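# Place a blue sponge flat on the shelf's top tier

## Task

Put one blue sponge so it lies flat on the upper level of the shelf, without shifting the shelf and while every other sponge already there stays flat and separated from the rest; when finished, neither gripper may be in contact with any sponge.

## Robot and tools

Robot: two arms, left_arm and right_arm, each with a two-finger gripper. Cameras: cam_head_left, cam_head_right (fixed), cam_left_wrist, cam_right_wrist (one on each wrist); all images are 896x504.

Frames. The scene frame has its origin at table-top height, halfway between the nominal arm bases, with +z up and +x pointing out over the table; left_arm is on the +y side (arm names do not match image sides). Calibrated bases in the scene frame: left_arm at (+0.028, +0.365, +0.044) m, right_arm at (+0.028, -0.352, +0.027) m, each turned only slightly about z, with up = +z. Every hand pose, target, velocity and offset for an arm uses that arm's own base frame. Fixed cameras and the table use the scene frame. Fingers point along the gripper's +z and spread along its y. end_effector_position is the point between the pads, roughly 1 cm behind the tips. Reported positions and orientations may be off by a few cm, more so at long reach.

Row layout (shared by both moving tools): one list of 14 numbers covering both arms, each in [-1, 1]: dx, dy, dz, rx, ry, rz, opening for left_arm, followed by the same seven for right_arm. Always give all 14, even when only one arm should move. dx..rz are offsets, not poses: measured from that arm's Hand target as it stood when the action or move began, along that arm's base axes, with rotation about the Hand target position. Scale: 1.0 = 0.6 m for dx, dy, dz and 180 degrees for rx, ry, rz, which together form one rotation vector. If dx, dy, dz has length over 1.0 it may be shortened along its direction. Opening is absolute, not an offset: +1 fully open (0.094 m), -1 closed. Zero offsets re-request the current Hand target. To leave a gripper unchanged, resend its present opening, since 0 means half open.

execute_actions(actions, cameras): actions is a list of actions; each action is up to 15 rows, each row lasting one 1/30 s step. A short action repeats its last row for the remaining steps. Every row counts from the pose at the start of that action, not from the previous row. The next action starts from the new Hand target, so repeating an offset moves the arm again. An empty list just returns the state, with images from all cameras. cameras: list of names, ["all"], or [] for none. An unknown name invalidates the call.

move(target, speed, blend, opening_speed, blocking, cameras): drives each gripper in a straight line toward the offset in target. target is one 14-number row or a list of up to 15 rows, all measured from the same starting Hand targets. speed is in m/s, 0.002 to 2.9, default 0.25 (turning is capped at twice that in rad/s); give one value or one per target. blend is a corner radius in m for lists. opening_speed sets finger speed on the -1..+1 scale per second, 0.2 or more; use a low value to close gently on soft items. A move lasts at most 10 s. It does not steer around obstacles. Faster moves lag, overshoot and strike harder. Do not route a path near an arm's own base, because that can flip the shoulder posture. The result adds a "move:" line. done means within 10 mm and 2 degrees. Other endings include off_target, moving, held and fault. limits=paced means the pose was clipped; limits=held means steps were withheld. Neither done nor off_target tells you whether there is contact. blocking=false returns after 0.5 s while the move keeps running.

wait(seconds 0-10): the arms hold their last commands. stop(): brakes a running move. zoom_image(camera, region=[x0,y0,x1,y1] pixels, max 504x504): magnifies part of that camera's latest image. read_manual: licence text only. finished_scene(scene): ends the scene permanently; the goal must be achieved at that moment.

Result lines. Hand target is the last commanded pose after clipping. The gripper often comes to rest a centimetre or so away from it because of friction and weight; resend the gap as an offset if needed. Orientation commands are clipped to within 40 degrees of the current orientation at each step. grip_measured uses the opening scale: empty it reads up to about 2.7 mm wide, and a squeeze reads narrower than the object. Past first touch, commanding lower just squeezes harder (about 50-64 N per pad) and crushes soft things such as sponges. To release, command an opening well above grip_measured. Joint torques include gravity. Joints 1-3 wrap at ±28 N m. Joint velocities may read "within noise". Step readings list positions during executed actions only.

Avoid: dropping things or letting anything fall off the table, releasing an object while it is still moving, slams, hard hits or strong presses, and pushing the shelf. An arm pressed against something keeps pushing; command its target back beyond the gripper to end the push. Keep the arms and grippers apart, and never close one gripper on the other's fingers. Motors heat up when holding loads, stretched out, or straining; at 75 °C a MOTOR HOT line appears, and at 90 °C the arm folds and stops working. Thinking time lets the simulation keep running. Finish with both grippers opened and lifted away from all sponges.

Each tool is called after "Call:" by a JSON object that holds its "fn" and its "kwargs".

## Session

Call:
{"fn": "execute_actions", "kwargs": {"actions": []}}

Scene clock: 0.00 s.
left_arm: end_effector_position=(+0.3102, -0.1452, +0.3743) grip_measured=+1.000 end_effector_quat_wxyz=(+0.489, +0.133, +0.768, -0.392) | right_arm: end_effector_position=(+0.3785, +0.1166, +0.4235) grip_measured=+1.000 end_effector_quat_wxyz=(+0.661, -0.108, +0.741, -0.040)
Joint positions: left_arm=[-0.08 1.058 1.159 -0.397 0.745 -0.301 0.094] | right_arm=[0.462 1.188 1.318 -0.262 0.375 -0.157 0.094]
Joint velocities: within noise
Joint torques (N m): no reading
Motor temperatures (°C): left_arm=[26 28 31 25 24 27 28] | right_arm=[28 32 27 27 27 28 28]
Heat: left arm: 31 °C; right arm: 32 °C.
Hand target: left_arm +0.3047, -0.1459, +0.3923; +0.510, +0.148, +0.752, -0.391 | right_arm +0.3731, +0.1127, +0.4403; +0.677, -0.096, +0.729, -0.035
Tool commands: left_gripper/opening=+1.0 right_gripper/opening=+1.0

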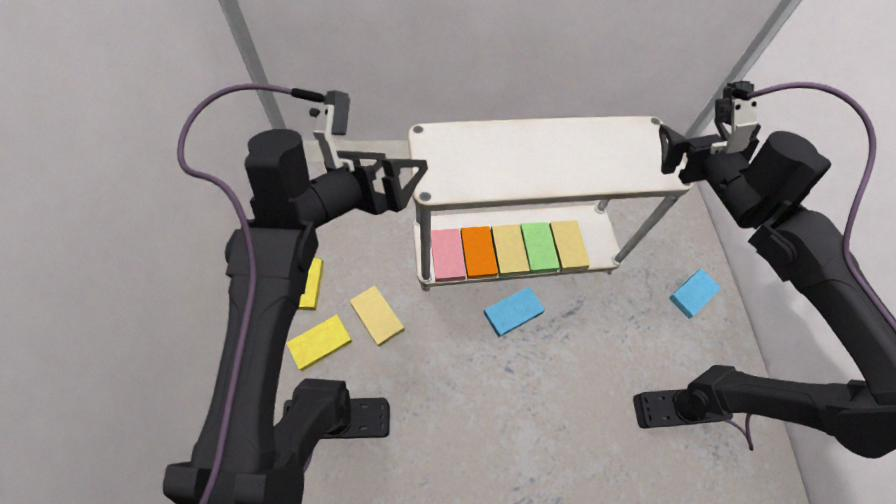

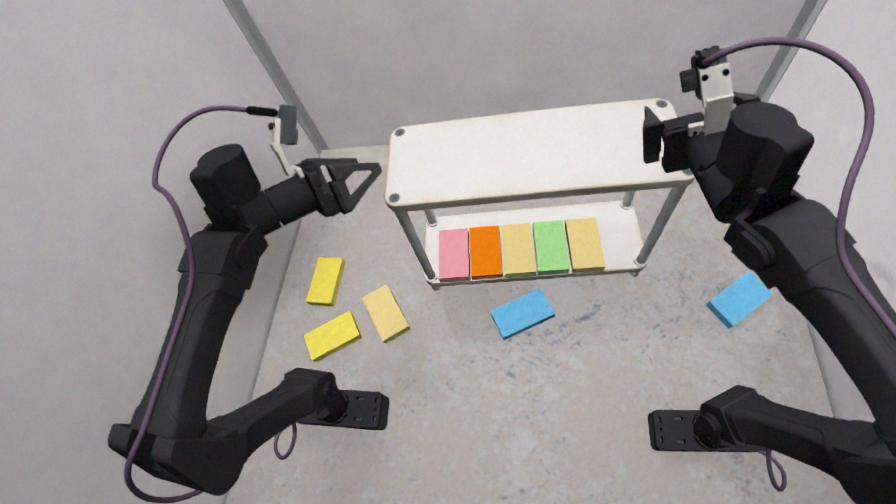

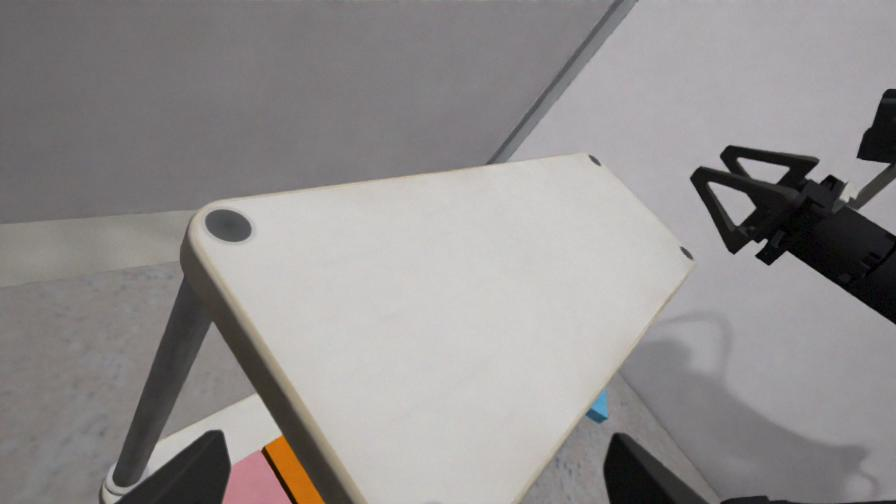

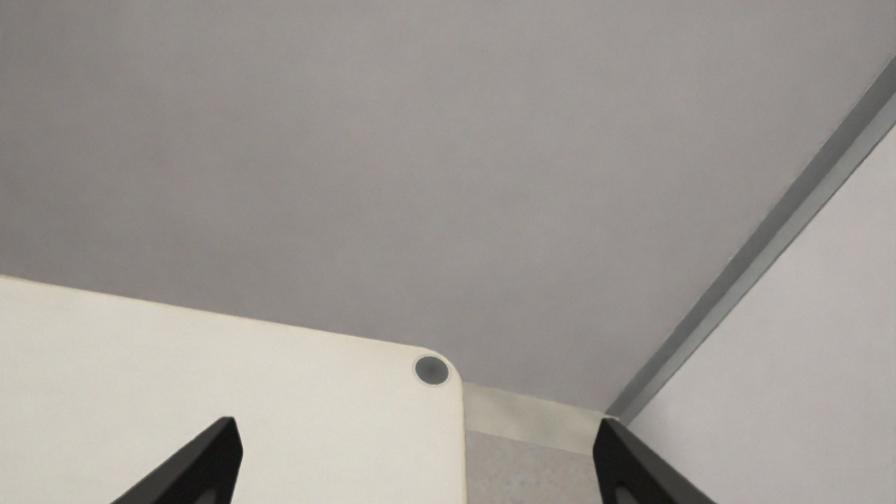

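Call:
{"fn": "zoom_image", "kwargs": {"camera": "cam_head_left", "region": [260, 90, 740, 360]}}

Call:
{"fn": "zoom_image", "kwargs": {"camera": "cam_head_right", "region": [290, 80, 790, 361]}}

Scaled by 1.050 from the camera's 896x504 image, which has a finer 1280x720 frame.

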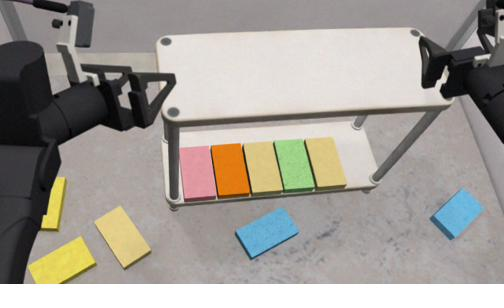

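Scaled by 1.008 from the camera's 896x504 image, which has a finer 1280x720 frame.

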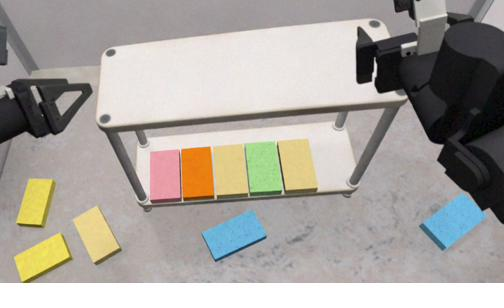

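Call:
{"fn": "zoom_image", "kwargs": {"camera": "cam_head_left", "region": [460, 260, 580, 350]}}

Call:
{"fn": "zoom_image", "kwargs": {"camera": "cam_head_right", "region": [680, 250, 800, 340]}}

Scaled by 4.200 from the camera's 896x504 image, which has a finer 1280x720 frame.

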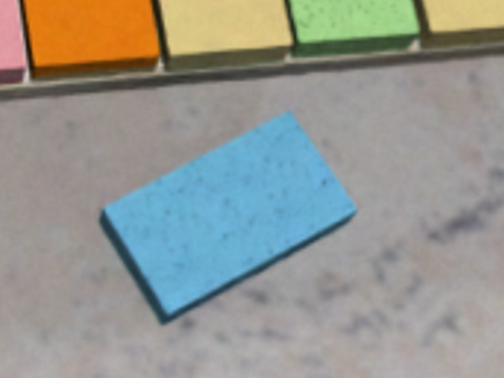

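Scaled by 4.200 from the camera's 896x504 image, which has a finer 1280x720 frame.

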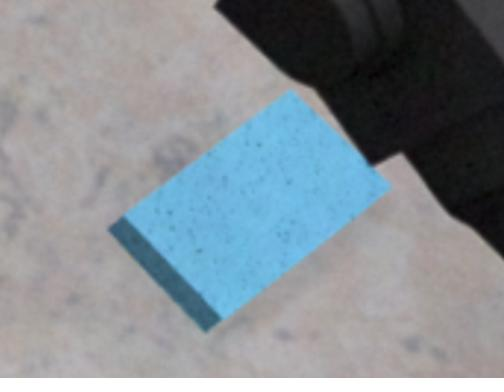

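Call:
{"fn": "zoom_image", "kwargs": {"camera": "cam_head_left", "region": [270, 360, 430, 450]}}

Call:
{"fn": "zoom_image", "kwargs": {"camera": "cam_head_left", "region": [620, 360, 780, 450]}}

Call:
{"fn": "zoom_image", "kwargs": {"camera": "cam_head_right", "region": [270, 360, 430, 450]}}

Call:
{"fn": "zoom_image", "kwargs": {"camera": "cam_head_right", "region": [630, 370, 790, 460]}}

Scaled by 3.150 from the camera's 896x504 image, which has a finer 1280x720 frame.

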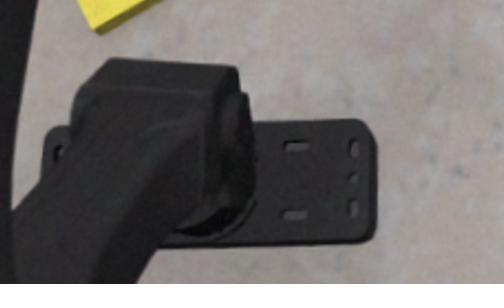

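Scaled by 3.150 from the camera's 896x504 image, which has a finer 1280x720 frame.

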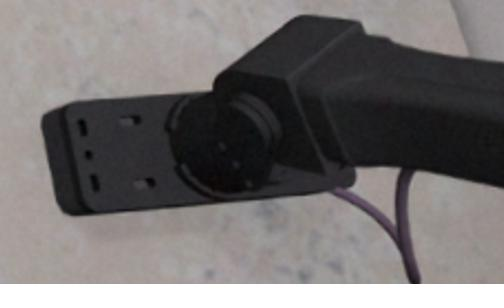

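Scaled by 3.150 from the camera's 896x504 image, which has a finer 1280x720 frame.

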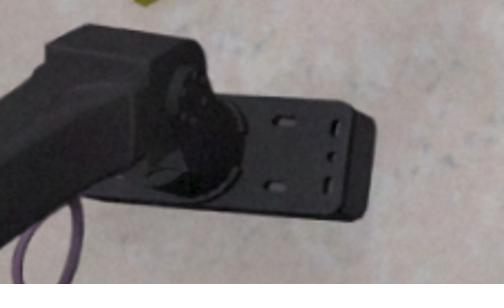

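Scaled by 3.150 from the camera's 896x504 image, which has a finer 1280x720 frame.

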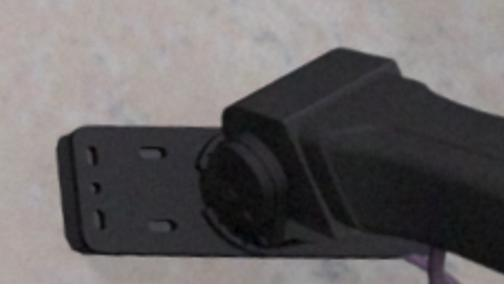

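Call:
{"fn": "move", "kwargs": {"target": [[-0.108, -0.0735, -0.087, 0.1372, 0.0203, -0.07, 1.0, 0, 0, 0, 0, 0, 0, 1.0], [-0.1912, -0.3002, -0.4538, 0.2744, 0.0405, -0.1399, 1.0, 0, 0, 0, 0, 0, 0, 1.0]], "speed": 0.25, "blend": [0.03, 0], "cameras": ["all"]}}

Scene clock: 14.03 s.
left_arm: end_effector_position=(+0.1826, -0.3197, +0.1120) grip_measured=+1.000 end_effector_quat_wxyz=(+0.235, +0.488, +0.829, -0.141) | right_arm: end_effector_position=(+0.3785, +0.1166, +0.4235) grip_measured=+1.000 end_effector_quat_wxyz=(+0.661, -0.108, +0.741, -0.040)
Joint positions: left_arm=[-1.048 1.464 0.993 -0.545 0.013 0.012 0.094] | right_arm=[0.462 1.188 1.318 -0.262 0.375 -0.157 0.094]
Joint torques (N m): left_arm=[-0.09 -4.78 4.85 1.58 -0.09 -0.08] | right_arm=[-0.1 -4.51 6.75 2.2 -0.01 0.02]
Motor temperatures (°C): left_arm=[26 28 33 27 24 27 28] | right_arm=[28 33 28 32 27 28 28]
Heat: left arm: 33 °C; right arm: 33 °C.
Hand target: left_arm +0.1899, -0.3260, +0.1200; +0.261, +0.477, +0.826, -0.151 | right_arm +0.3731, +0.1127, +0.4403; +0.677, -0.096, +0.729, -0.035
Off the commanded pose: left_arm 0.013 m, 3 deg | right_arm 0.018 m, 3 deg.
move: off_target (left_arm, right_arm)

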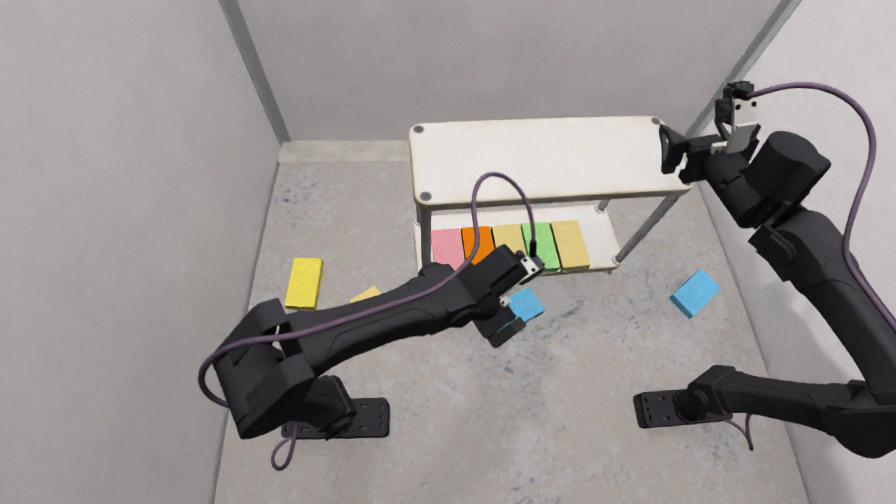

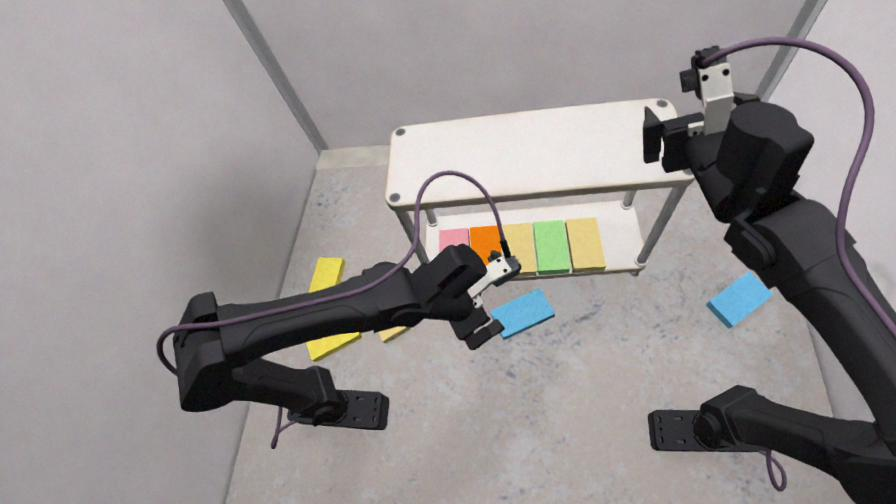

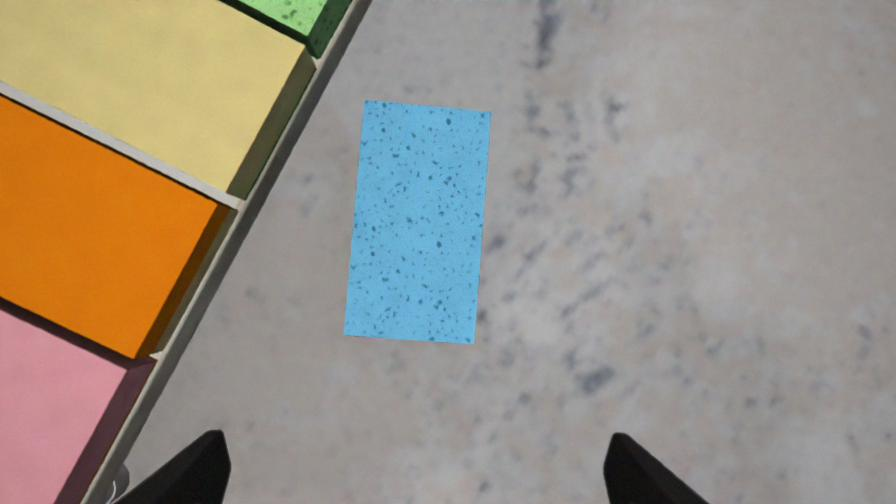

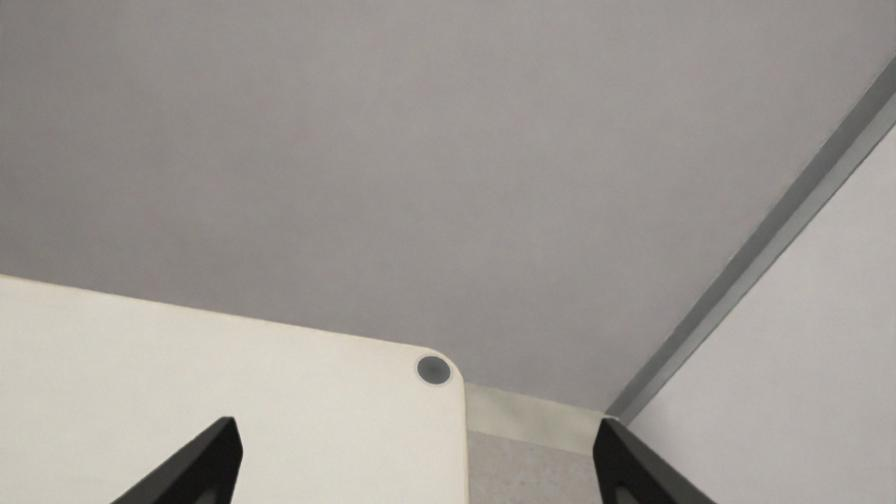

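Call:
{"fn": "zoom_image", "kwargs": {"camera": "cam_left_wrist", "region": [0, 0, 500, 504]}}

Scaled by 1.000.

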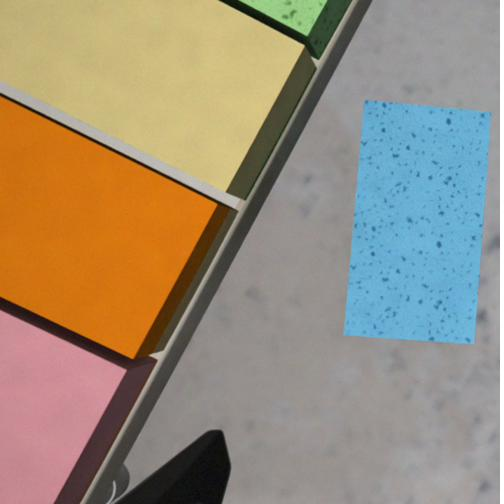

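Call:
{"fn": "zoom_image", "kwargs": {"camera": "cam_head_right", "region": [370, 90, 530, 300]}}

Call:
{"fn": "zoom_image", "kwargs": {"camera": "cam_head_right", "region": [570, 90, 730, 300]}}

Call:
{"fn": "zoom_image", "kwargs": {"camera": "cam_head_left", "region": [390, 90, 550, 300]}}

Call:
{"fn": "zoom_image", "kwargs": {"camera": "cam_head_left", "region": [570, 90, 730, 300]}}

Scaled by 2.400 from the camera's 896x504 image, which has a finer 1280x720 frame.

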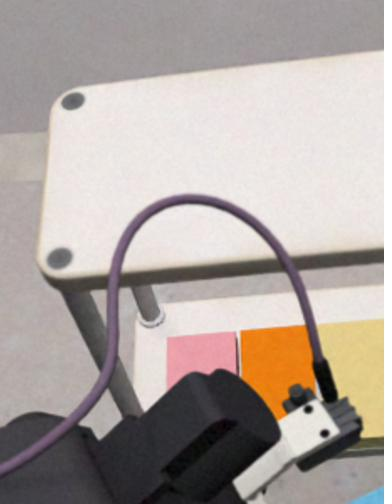

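Scaled by 2.400 from the camera's 896x504 image, which has a finer 1280x720 frame.

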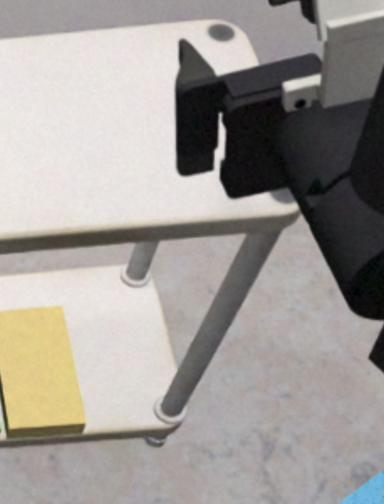

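Scaled by 2.400 from the camera's 896x504 image, which has a finer 1280x720 frame.

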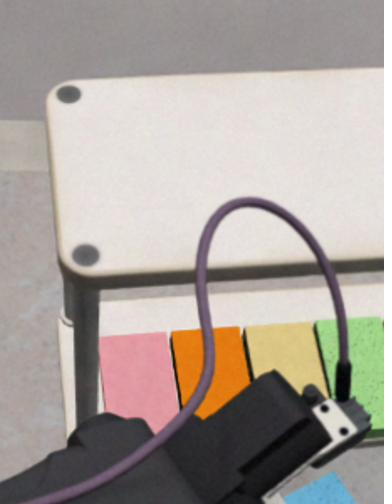

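Scaled by 2.400 from the camera's 896x504 image, which has a finer 1280x720 frame.

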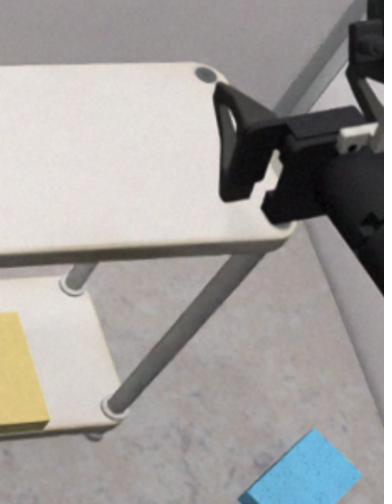

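Call:
{"fn": "move", "kwargs": {"target": [0.0718, -0.1055, -0.0933, -0.0918, -0.049, -0.0205, 1.0, 0, 0, 0, 0, 0, 0, 1.0], "speed": 0.25, "cameras": ["all"]}}

Scene clock: 26.57 s.
left_arm: end_effector_position=(+0.2275, -0.3858, +0.0572) grip_measured=+1.000 end_effector_quat_wxyz=(+0.364, +0.474, +0.769, -0.226) | right_arm: end_effector_position=(+0.3785, +0.1166, +0.4235) grip_measured=+1.000 end_effector_quat_wxyz=(+0.661, -0.108, +0.741, -0.040)
Joint positions: left_arm=[-1.01 1.741 0.791 0.263 0.076 0.059 0.094] | right_arm=[0.462 1.188 1.318 -0.262 0.375 -0.157 0.094]
Joint torques (N m): left_arm=[0.53 -5.44 3.86 2.05 0.14 0.04] | right_arm=[-0.09 -4.49 6.74 2.2 -0.01 0.01]
Heat: left arm: 32 °C; right arm: 34 °C.
Hand target: left_arm +0.2330, -0.3893, +0.0641; +0.384, +0.471, +0.757, -0.239 | right_arm +0.3731, +0.1127, +0.4403; +0.677, -0.096, +0.729, -0.035
Off the commanded pose: left_arm 0.009 m, 3 deg | right_arm 0.018 m, 3 deg.
move: off_target (left_arm, right_arm)

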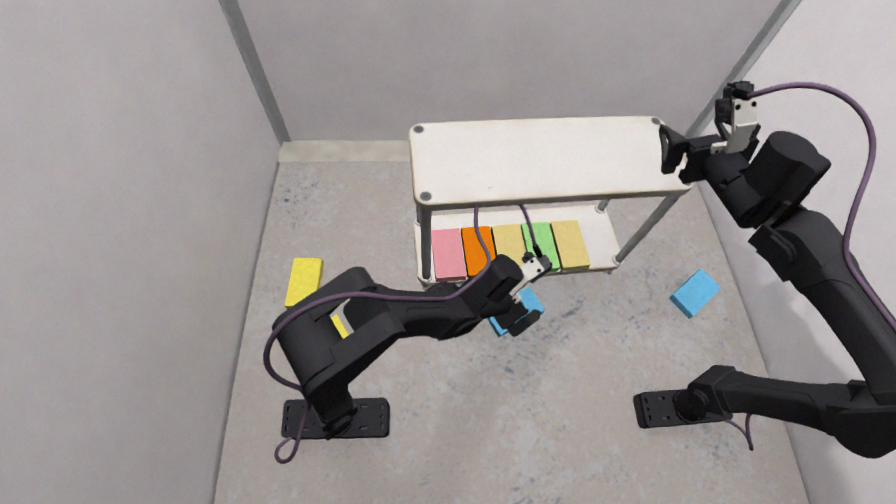

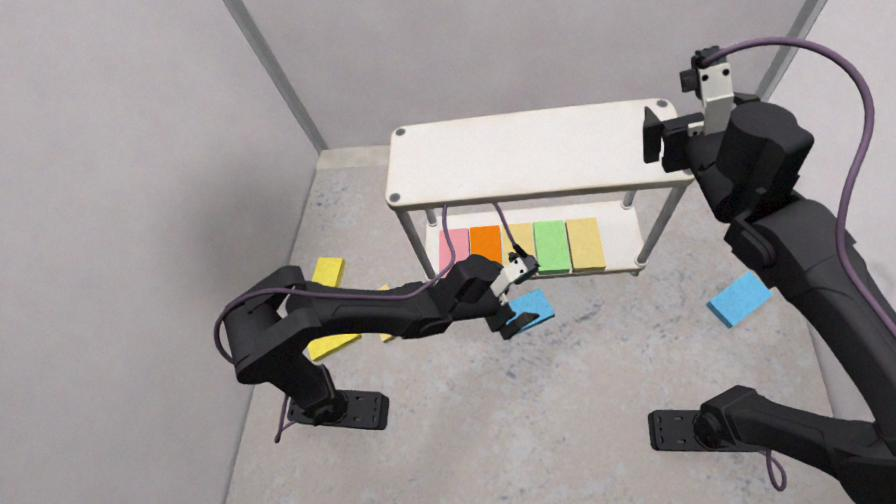

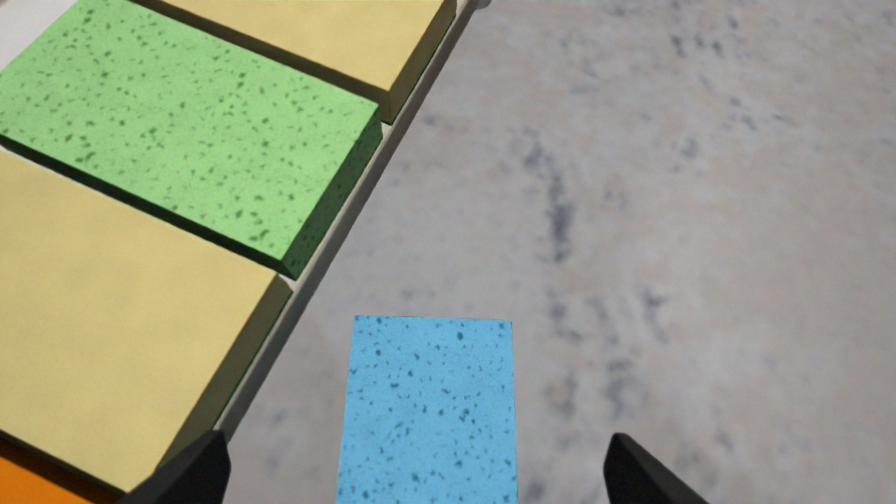

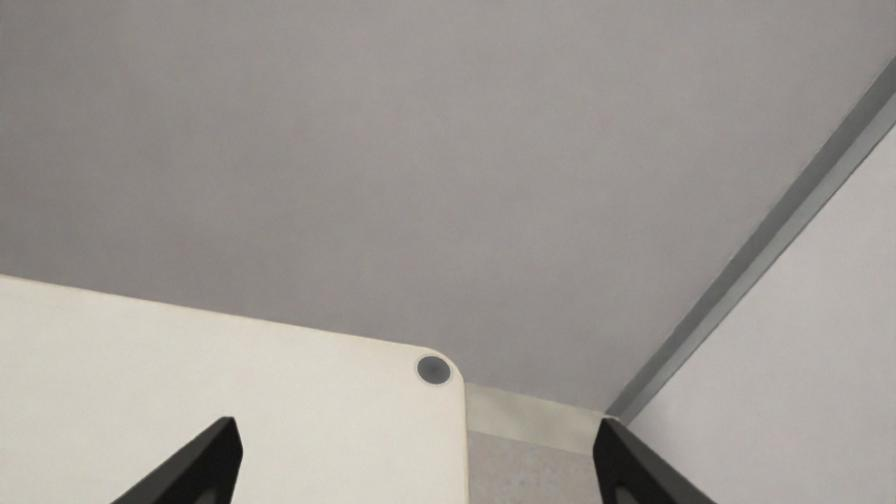

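Call:
{"fn": "move", "kwargs": {"target": [-0.0083, 0.0017, -0.07, 0, 0, 0, 1.0, 0, 0, 0, 0, 0, 0, 1.0], "speed": 0.15, "cameras": ["cam_left_wrist"]}}

Scene clock: 30.87 s.
left_arm: end_effector_position=(+0.2251, -0.3819, +0.0129) grip_measured=+1.000 end_effector_quat_wxyz=(+0.363, +0.475, +0.770, -0.225) | right_arm: end_effector_position=(+0.3785, +0.1166, +0.4235) grip_measured=+1.000 end_effector_quat_wxyz=(+0.661, -0.108, +0.741, -0.040)
Joint positions: left_arm=[-1.01 1.871 0.717 0.462 0.076 0.059 0.094] | right_arm=[0.462 1.188 1.318 -0.262 0.375 -0.157 0.094]
Joint torques (N m): left_arm=[-0.34 -5.83 3.45 2.05 0.07 -0.05] | right_arm=[-0.09 -4.51 6.74 2.2 -0.01 0.01]
Heat: left arm: 32 °C; right arm: 35 °C.
Hand target: left_arm +0.2280, -0.3883, +0.0221; +0.384, +0.471, +0.757, -0.239 | right_arm +0.3731, +0.1127, +0.4403; +0.677, -0.096, +0.729, -0.035
Off the commanded pose: left_arm 0.012 m, 3 deg | right_arm 0.018 m, 3 deg.
move: off_target (left_arm, right_arm)
Images, in order (width x height): cam_left_wrist 896x504.

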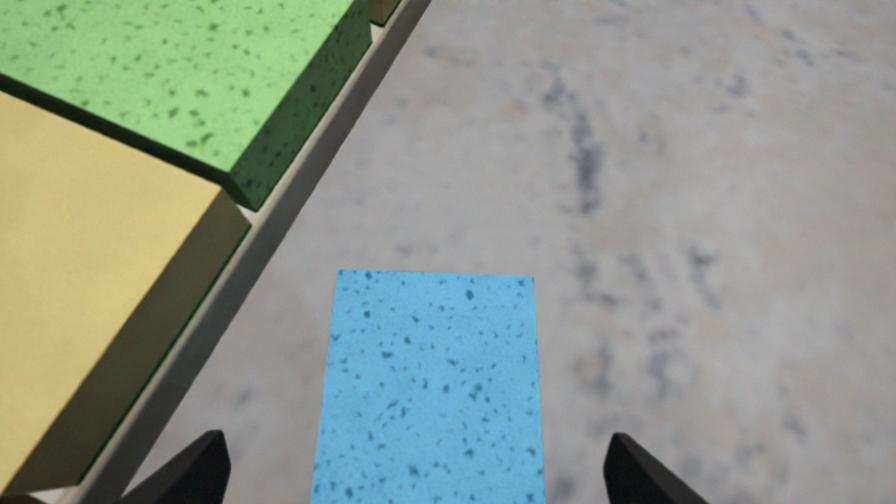

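Call:
{"fn": "move", "kwargs": {"target": [-0.003, -0.0112, -0.0633, 0, 0, 0, 1.0, 0, 0, 0, 0, 0, 0, 1.0], "speed": 0.1, "cameras": ["all"]}}

Scene clock: 32.80 s.
left_arm: end_effector_position=(+0.2278, -0.3870, -0.0236) grip_measured=+1.000 end_effector_quat_wxyz=(+0.365, +0.476, +0.768, -0.225) | right_arm: end_effector_position=(+0.3785, +0.1166, +0.4235) grip_measured=+1.000 end_effector_quat_wxyz=(+0.661, -0.108, +0.741, -0.040)
Joint positions: left_arm=[-1.012 2.029 0.716 0.627 0.074 0.062 0.094] | right_arm=[0.462 1.188 1.318 -0.262 0.375 -0.157 0.094]
Joint torques (N m): left_arm=[-0.49 -6.13 2.67 2.06 -0.07 -0.06] | right_arm=[-0.09 -4.51 6.74 2.2 -0.01 0.01]
Heat: left arm: 32 °C; right arm: 35 °C.
Hand target: left_arm +0.2262, -0.3950, -0.0159; +0.384, +0.471, +0.757, -0.239 | right_arm +0.3731, +0.1127, +0.4403; +0.677, -0.096, +0.729, -0.035
Off the commanded pose: left_arm 0.011 m, 3 deg | right_arm 0.018 m, 3 deg.
move: off_target (left_arm, right_arm)

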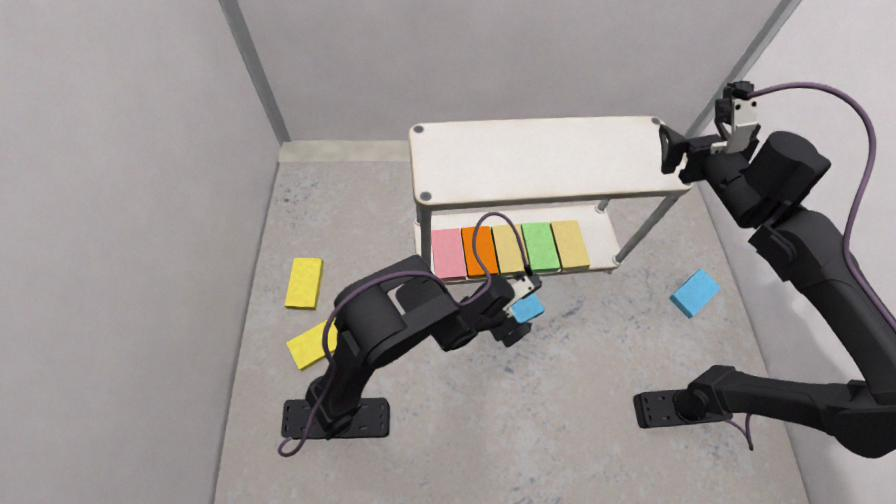

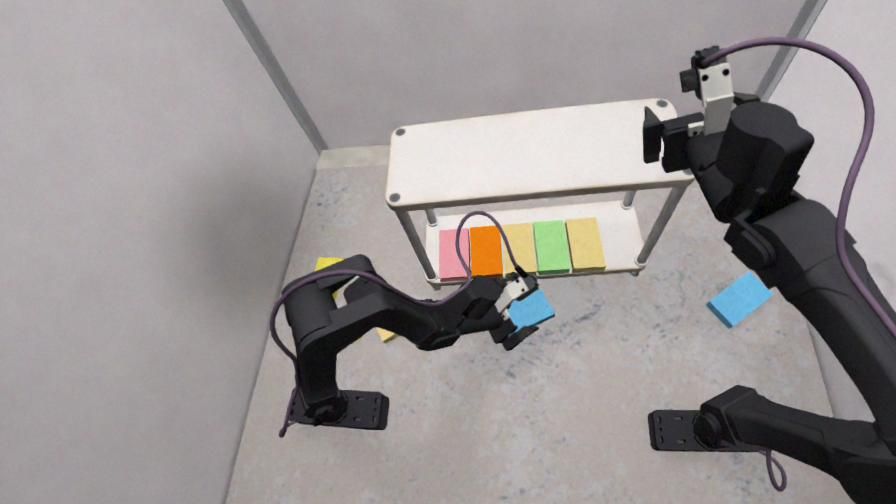

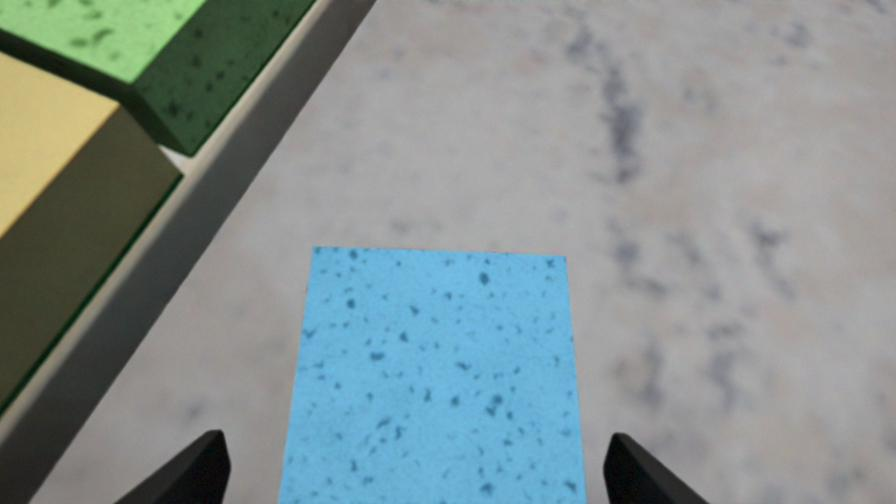

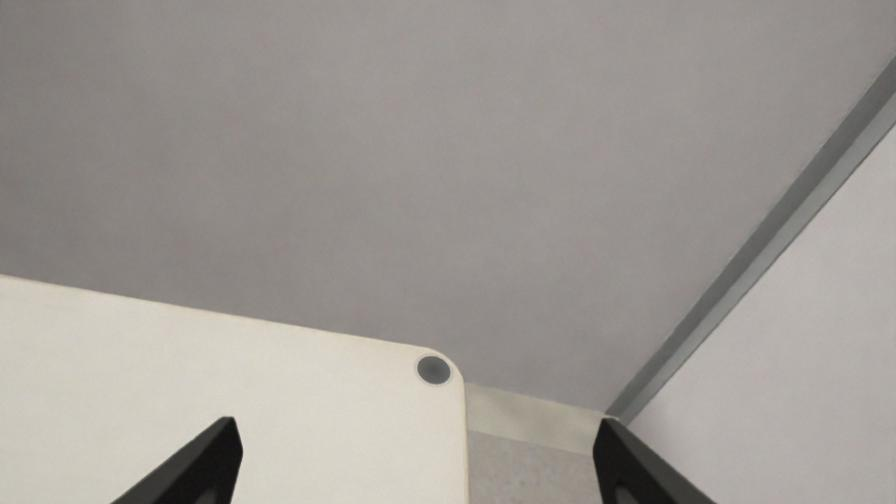

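Call:
{"fn": "move", "kwargs": {"target": [0, 0, 0, 0, 0, 0, 0.3, 0, 0, 0, 0, 0, 0, 1.0], "opening_speed": 0.4, "cameras": ["cam_left_wrist"]}}

Scene clock: 36.23 s.
left_arm: end_effector_position=(+0.2282, -0.3876, -0.0227) grip_measured=+0.344 end_effector_quat_wxyz=(+0.367, +0.475, +0.768, -0.226) | right_arm: end_effector_position=(+0.3785, +0.1166, +0.4235) grip_measured=+1.000 end_effector_quat_wxyz=(+0.661, -0.108, +0.741, -0.040)
Joint positions: left_arm=[-1.012 2.029 0.716 0.631 0.074 0.061 0.063] | right_arm=[0.462 1.188 1.318 -0.262 0.375 -0.157 0.094]
Joint torques (N m): left_arm=[-0.46 -6.09 2.71 2.03 -0.06 -0.07] | right_arm=[-0.1 -4.49 6.75 2.2 -0.01 0.01]
Heat: left arm: 32 °C; right arm: 36 °C.
Hand target: left_arm +0.2262, -0.3950, -0.0159; +0.384, +0.471, +0.757, -0.239 | right_arm +0.3731, +0.1127, +0.4403; +0.677, -0.096, +0.729, -0.035
Off the commanded pose: left_arm 0.010 m, 3 deg | right_arm 0.018 m, 3 deg.
move: off_target (left_arm, right_arm)
Images, in order (width x height): cam_left_wrist 896x504.

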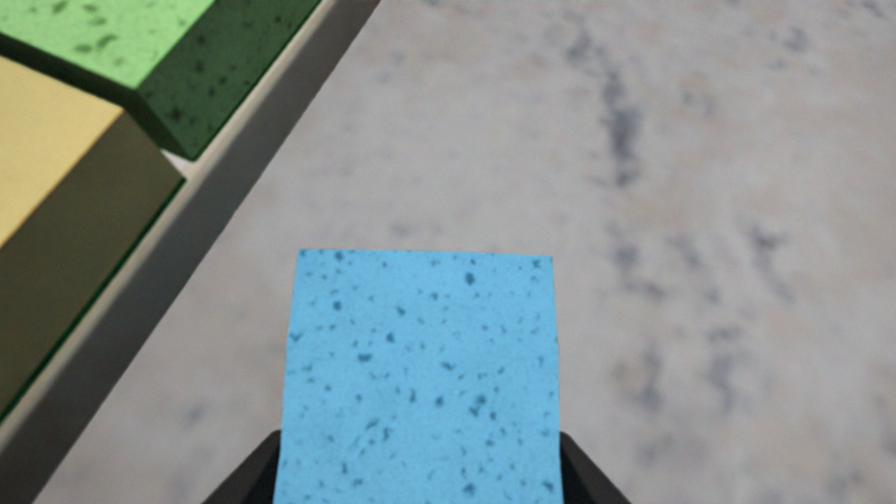

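Call:
{"fn": "move", "kwargs": {"target": [0, 0, 0, 0, 0, 0, 0.15, 0, 0, 0, 0, 0, 0, 1.0], "opening_speed": 0.4, "cameras": ["cam_left_wrist"]}}

Scene clock: 37.43 s.
left_arm: end_effector_position=(+0.2282, -0.3876, -0.0227) grip_measured=+0.342 end_effector_quat_wxyz=(+0.367, +0.475, +0.768, -0.226) | right_arm: end_effector_position=(+0.3785, +0.1166, +0.4235) grip_measured=+1.000 end_effector_quat_wxyz=(+0.661, -0.108, +0.741, -0.040)
Joint positions: left_arm=[-1.012 2.029 0.716 0.631 0.074 0.061 0.063] | right_arm=[0.462 1.188 1.318 -0.262 0.375 -0.157 0.094]
Joint torques (N m): left_arm=[-0.44 -6.12 2.66 2.03 -0.06 -0.08] | right_arm=[-0.1 -4.51 6.74 2.2 -0.01 0.01]
Heat: left arm: 32 °C; right arm: 36 °C.
Hand target: left_arm +0.2262, -0.3950, -0.0159; +0.384, +0.471, +0.757, -0.239 | right_arm +0.3731, +0.1127, +0.4403; +0.677, -0.096, +0.729, -0.035
Off the commanded pose: left_arm 0.010 m, 3 deg | right_arm 0.018 m, 3 deg.
move: off_target (left_arm, right_arm)
Images, in order (width x height): cam_left_wrist 896x504.

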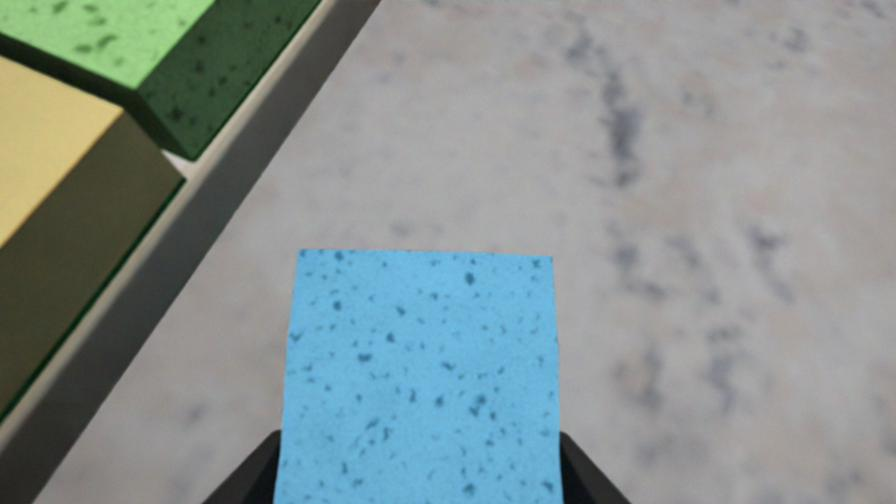

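Call:
{"fn": "execute_actions", "kwargs": {"actions": [], "cameras": ["cam_head_left", "cam_head_right"]}}

Call:
{"fn": "zoom_image", "kwargs": {"camera": "cam_head_right", "region": [380, 180, 460, 300]}}

Call:
{"fn": "zoom_image", "kwargs": {"camera": "cam_head_right", "region": [610, 170, 720, 290]}}

Scene clock: 39.67 s.
left_arm: end_effector_position=(+0.2282, -0.3876, -0.0227) grip_measured=+0.342 end_effector_quat_wxyz=(+0.366, +0.474, +0.768, -0.227) | right_arm: end_effector_position=(+0.3785, +0.1166, +0.4235) grip_measured=+1.000 end_effector_quat_wxyz=(+0.661, -0.108, +0.741, -0.040)
Joint positions: left_arm=[-1.012 2.029 0.716 0.631 0.074 0.059 0.063] | right_arm=[0.462 1.188 1.318 -0.262 0.375 -0.157 0.094]
Joint velocities: within noise
Joint torques (N m): left_arm=[-0.47 -6.11 2.67 2.04 -0.06 -0.08] | right_arm=[-0.09 -4.51 6.74 2.2 -0.01 0.01]
Motor temperatures (°C): left_arm=[26 29 32 30 24 27 28] | right_arm=[28 33 29 36 27 28 28]
Heat: left arm: 32 °C; right arm: 36 °C.
Hand target: left_arm +0.2262, -0.3950, -0.0159; +0.384, +0.471, +0.757, -0.239 | right_arm +0.3731, +0.1127, +0.4403; +0.677, -0.096, +0.729, -0.035
Tool commands: left_gripper/opening=+0.15 right_gripper/opening=+1.0
Off the commanded pose: left_arm 0.010 m, 3 deg | right_arm 0.018 m, 3 deg.
Images, in order (width x height): cam_head_left 896x504, cam_head_right 896x504.

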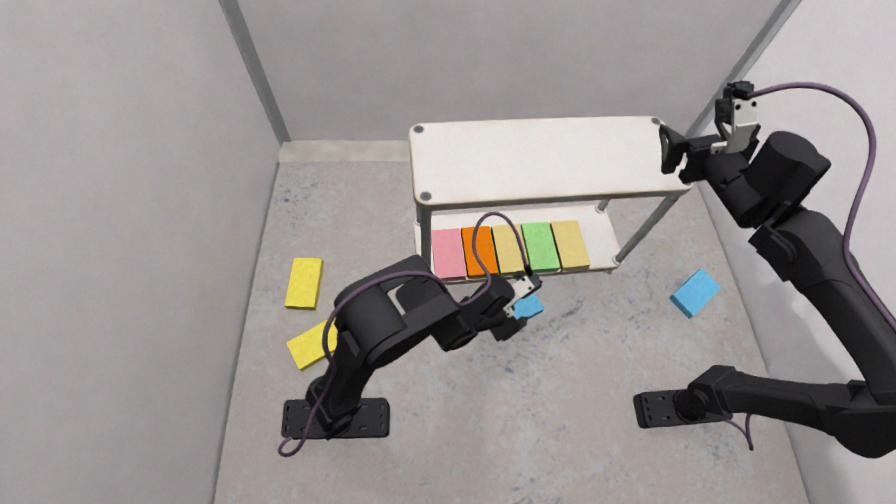

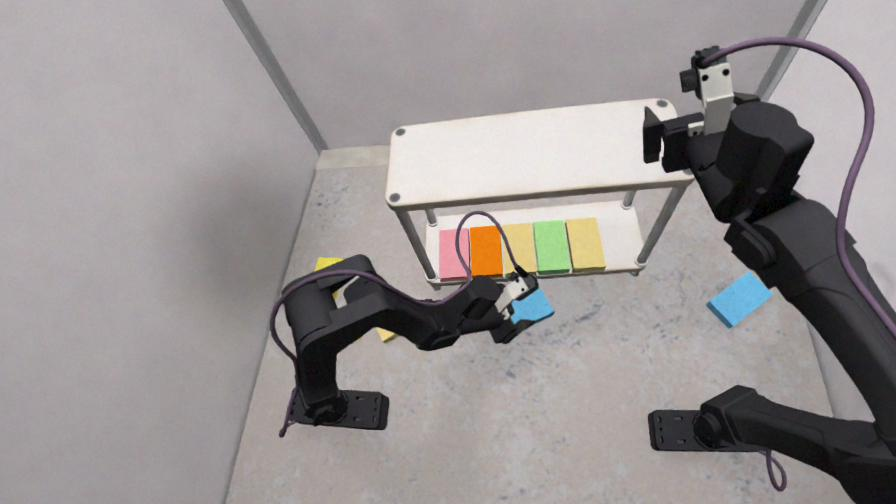

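Scaled by 4.200 from the camera's 896x504 image, which has a finer 1280x720 frame.

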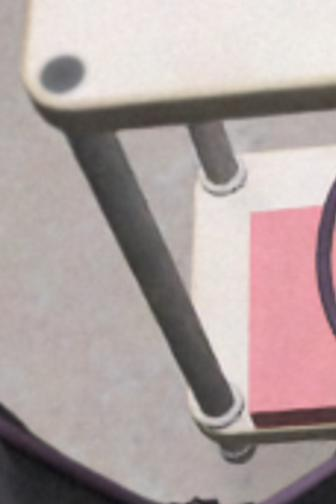

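Scaled by 4.200 from the camera's 896x504 image, which has a finer 1280x720 frame.

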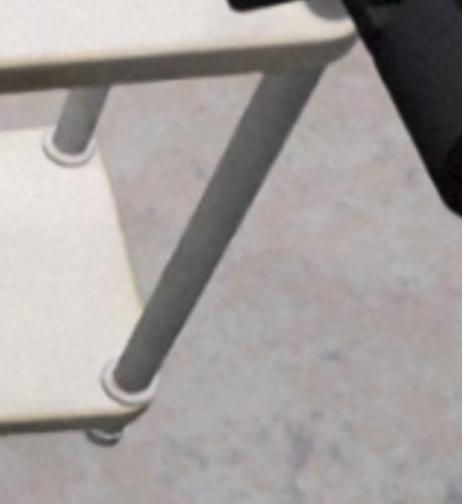

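Call:
{"fn": "move", "kwargs": {"target": [0, 0, 0.05, 0, 0, 0, 0.15, 0, 0, 0, 0, 0, 0, 1.0], "speed": 0.1, "cameras": ["cam_head_right", "cam_left_wrist"]}}

Scene clock: 44.77 s.
left_arm: end_effector_position=(+0.2303, -0.3910, +0.0012) grip_measured=+0.342 end_effector_quat_wxyz=(+0.381, +0.470, +0.761, -0.234) | right_arm: end_effector_position=(+0.3785, +0.1166, +0.4235) grip_measured=+1.000 end_effector_quat_wxyz=(+0.661, -0.108, +0.741, -0.040)
Joint positions: left_arm=[-1.012 1.958 0.716 0.597 0.074 0.059 0.063] | right_arm=[0.462 1.188 1.318 -0.262 0.375 -0.157 0.094]
Joint torques (N m): left_arm=[-0.47 -9.21 4.03 1.23 -0.06 -0.08] | right_arm=[-0.09 -4.51 6.75 2.2 -0.01 0.02]
Heat: left arm: 32 °C; right arm: 37 °C.
Hand target: left_arm +0.2262, -0.3950, +0.0141; +0.384, +0.471, +0.757, -0.239 | right_arm +0.3731, +0.1127, +0.4403; +0.677, -0.096, +0.729, -0.035
Off the commanded pose: left_arm 0.014 m, 1 deg | right_arm 0.018 m, 3 deg.
move: off_target (left_arm, right_arm)
Images, in order (width x height): cam_head_right 896x504, cam_left_wrist 896x504.

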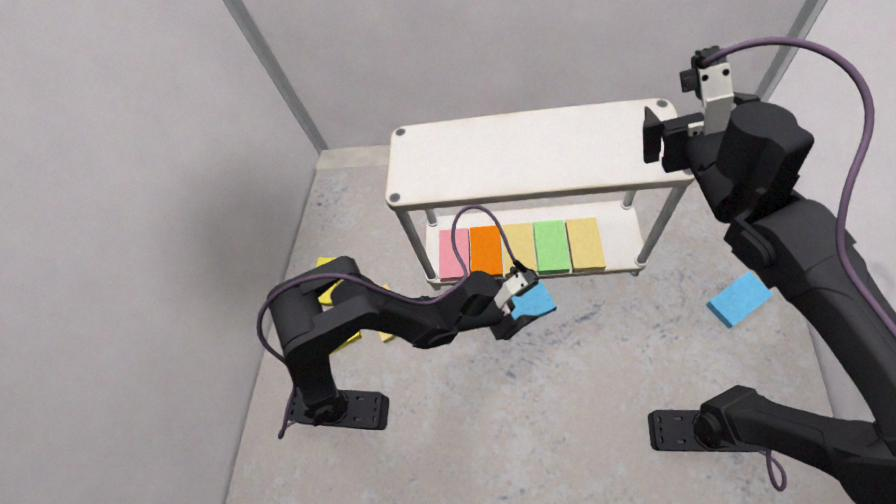

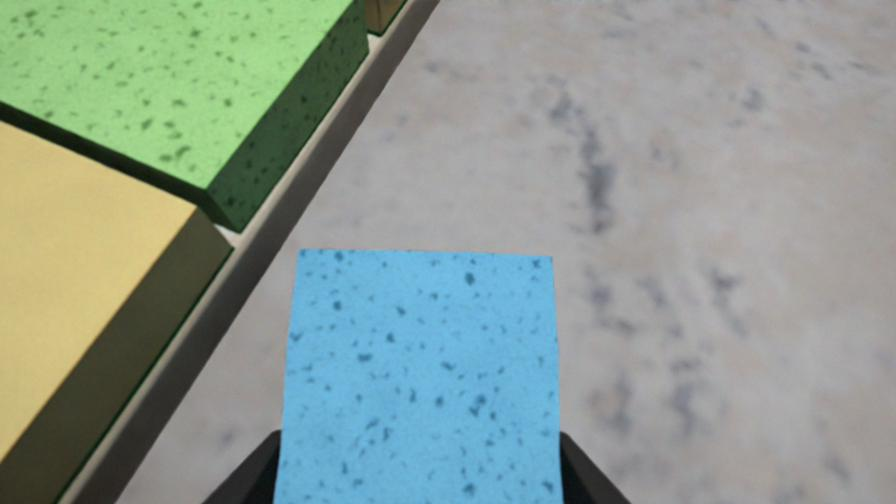

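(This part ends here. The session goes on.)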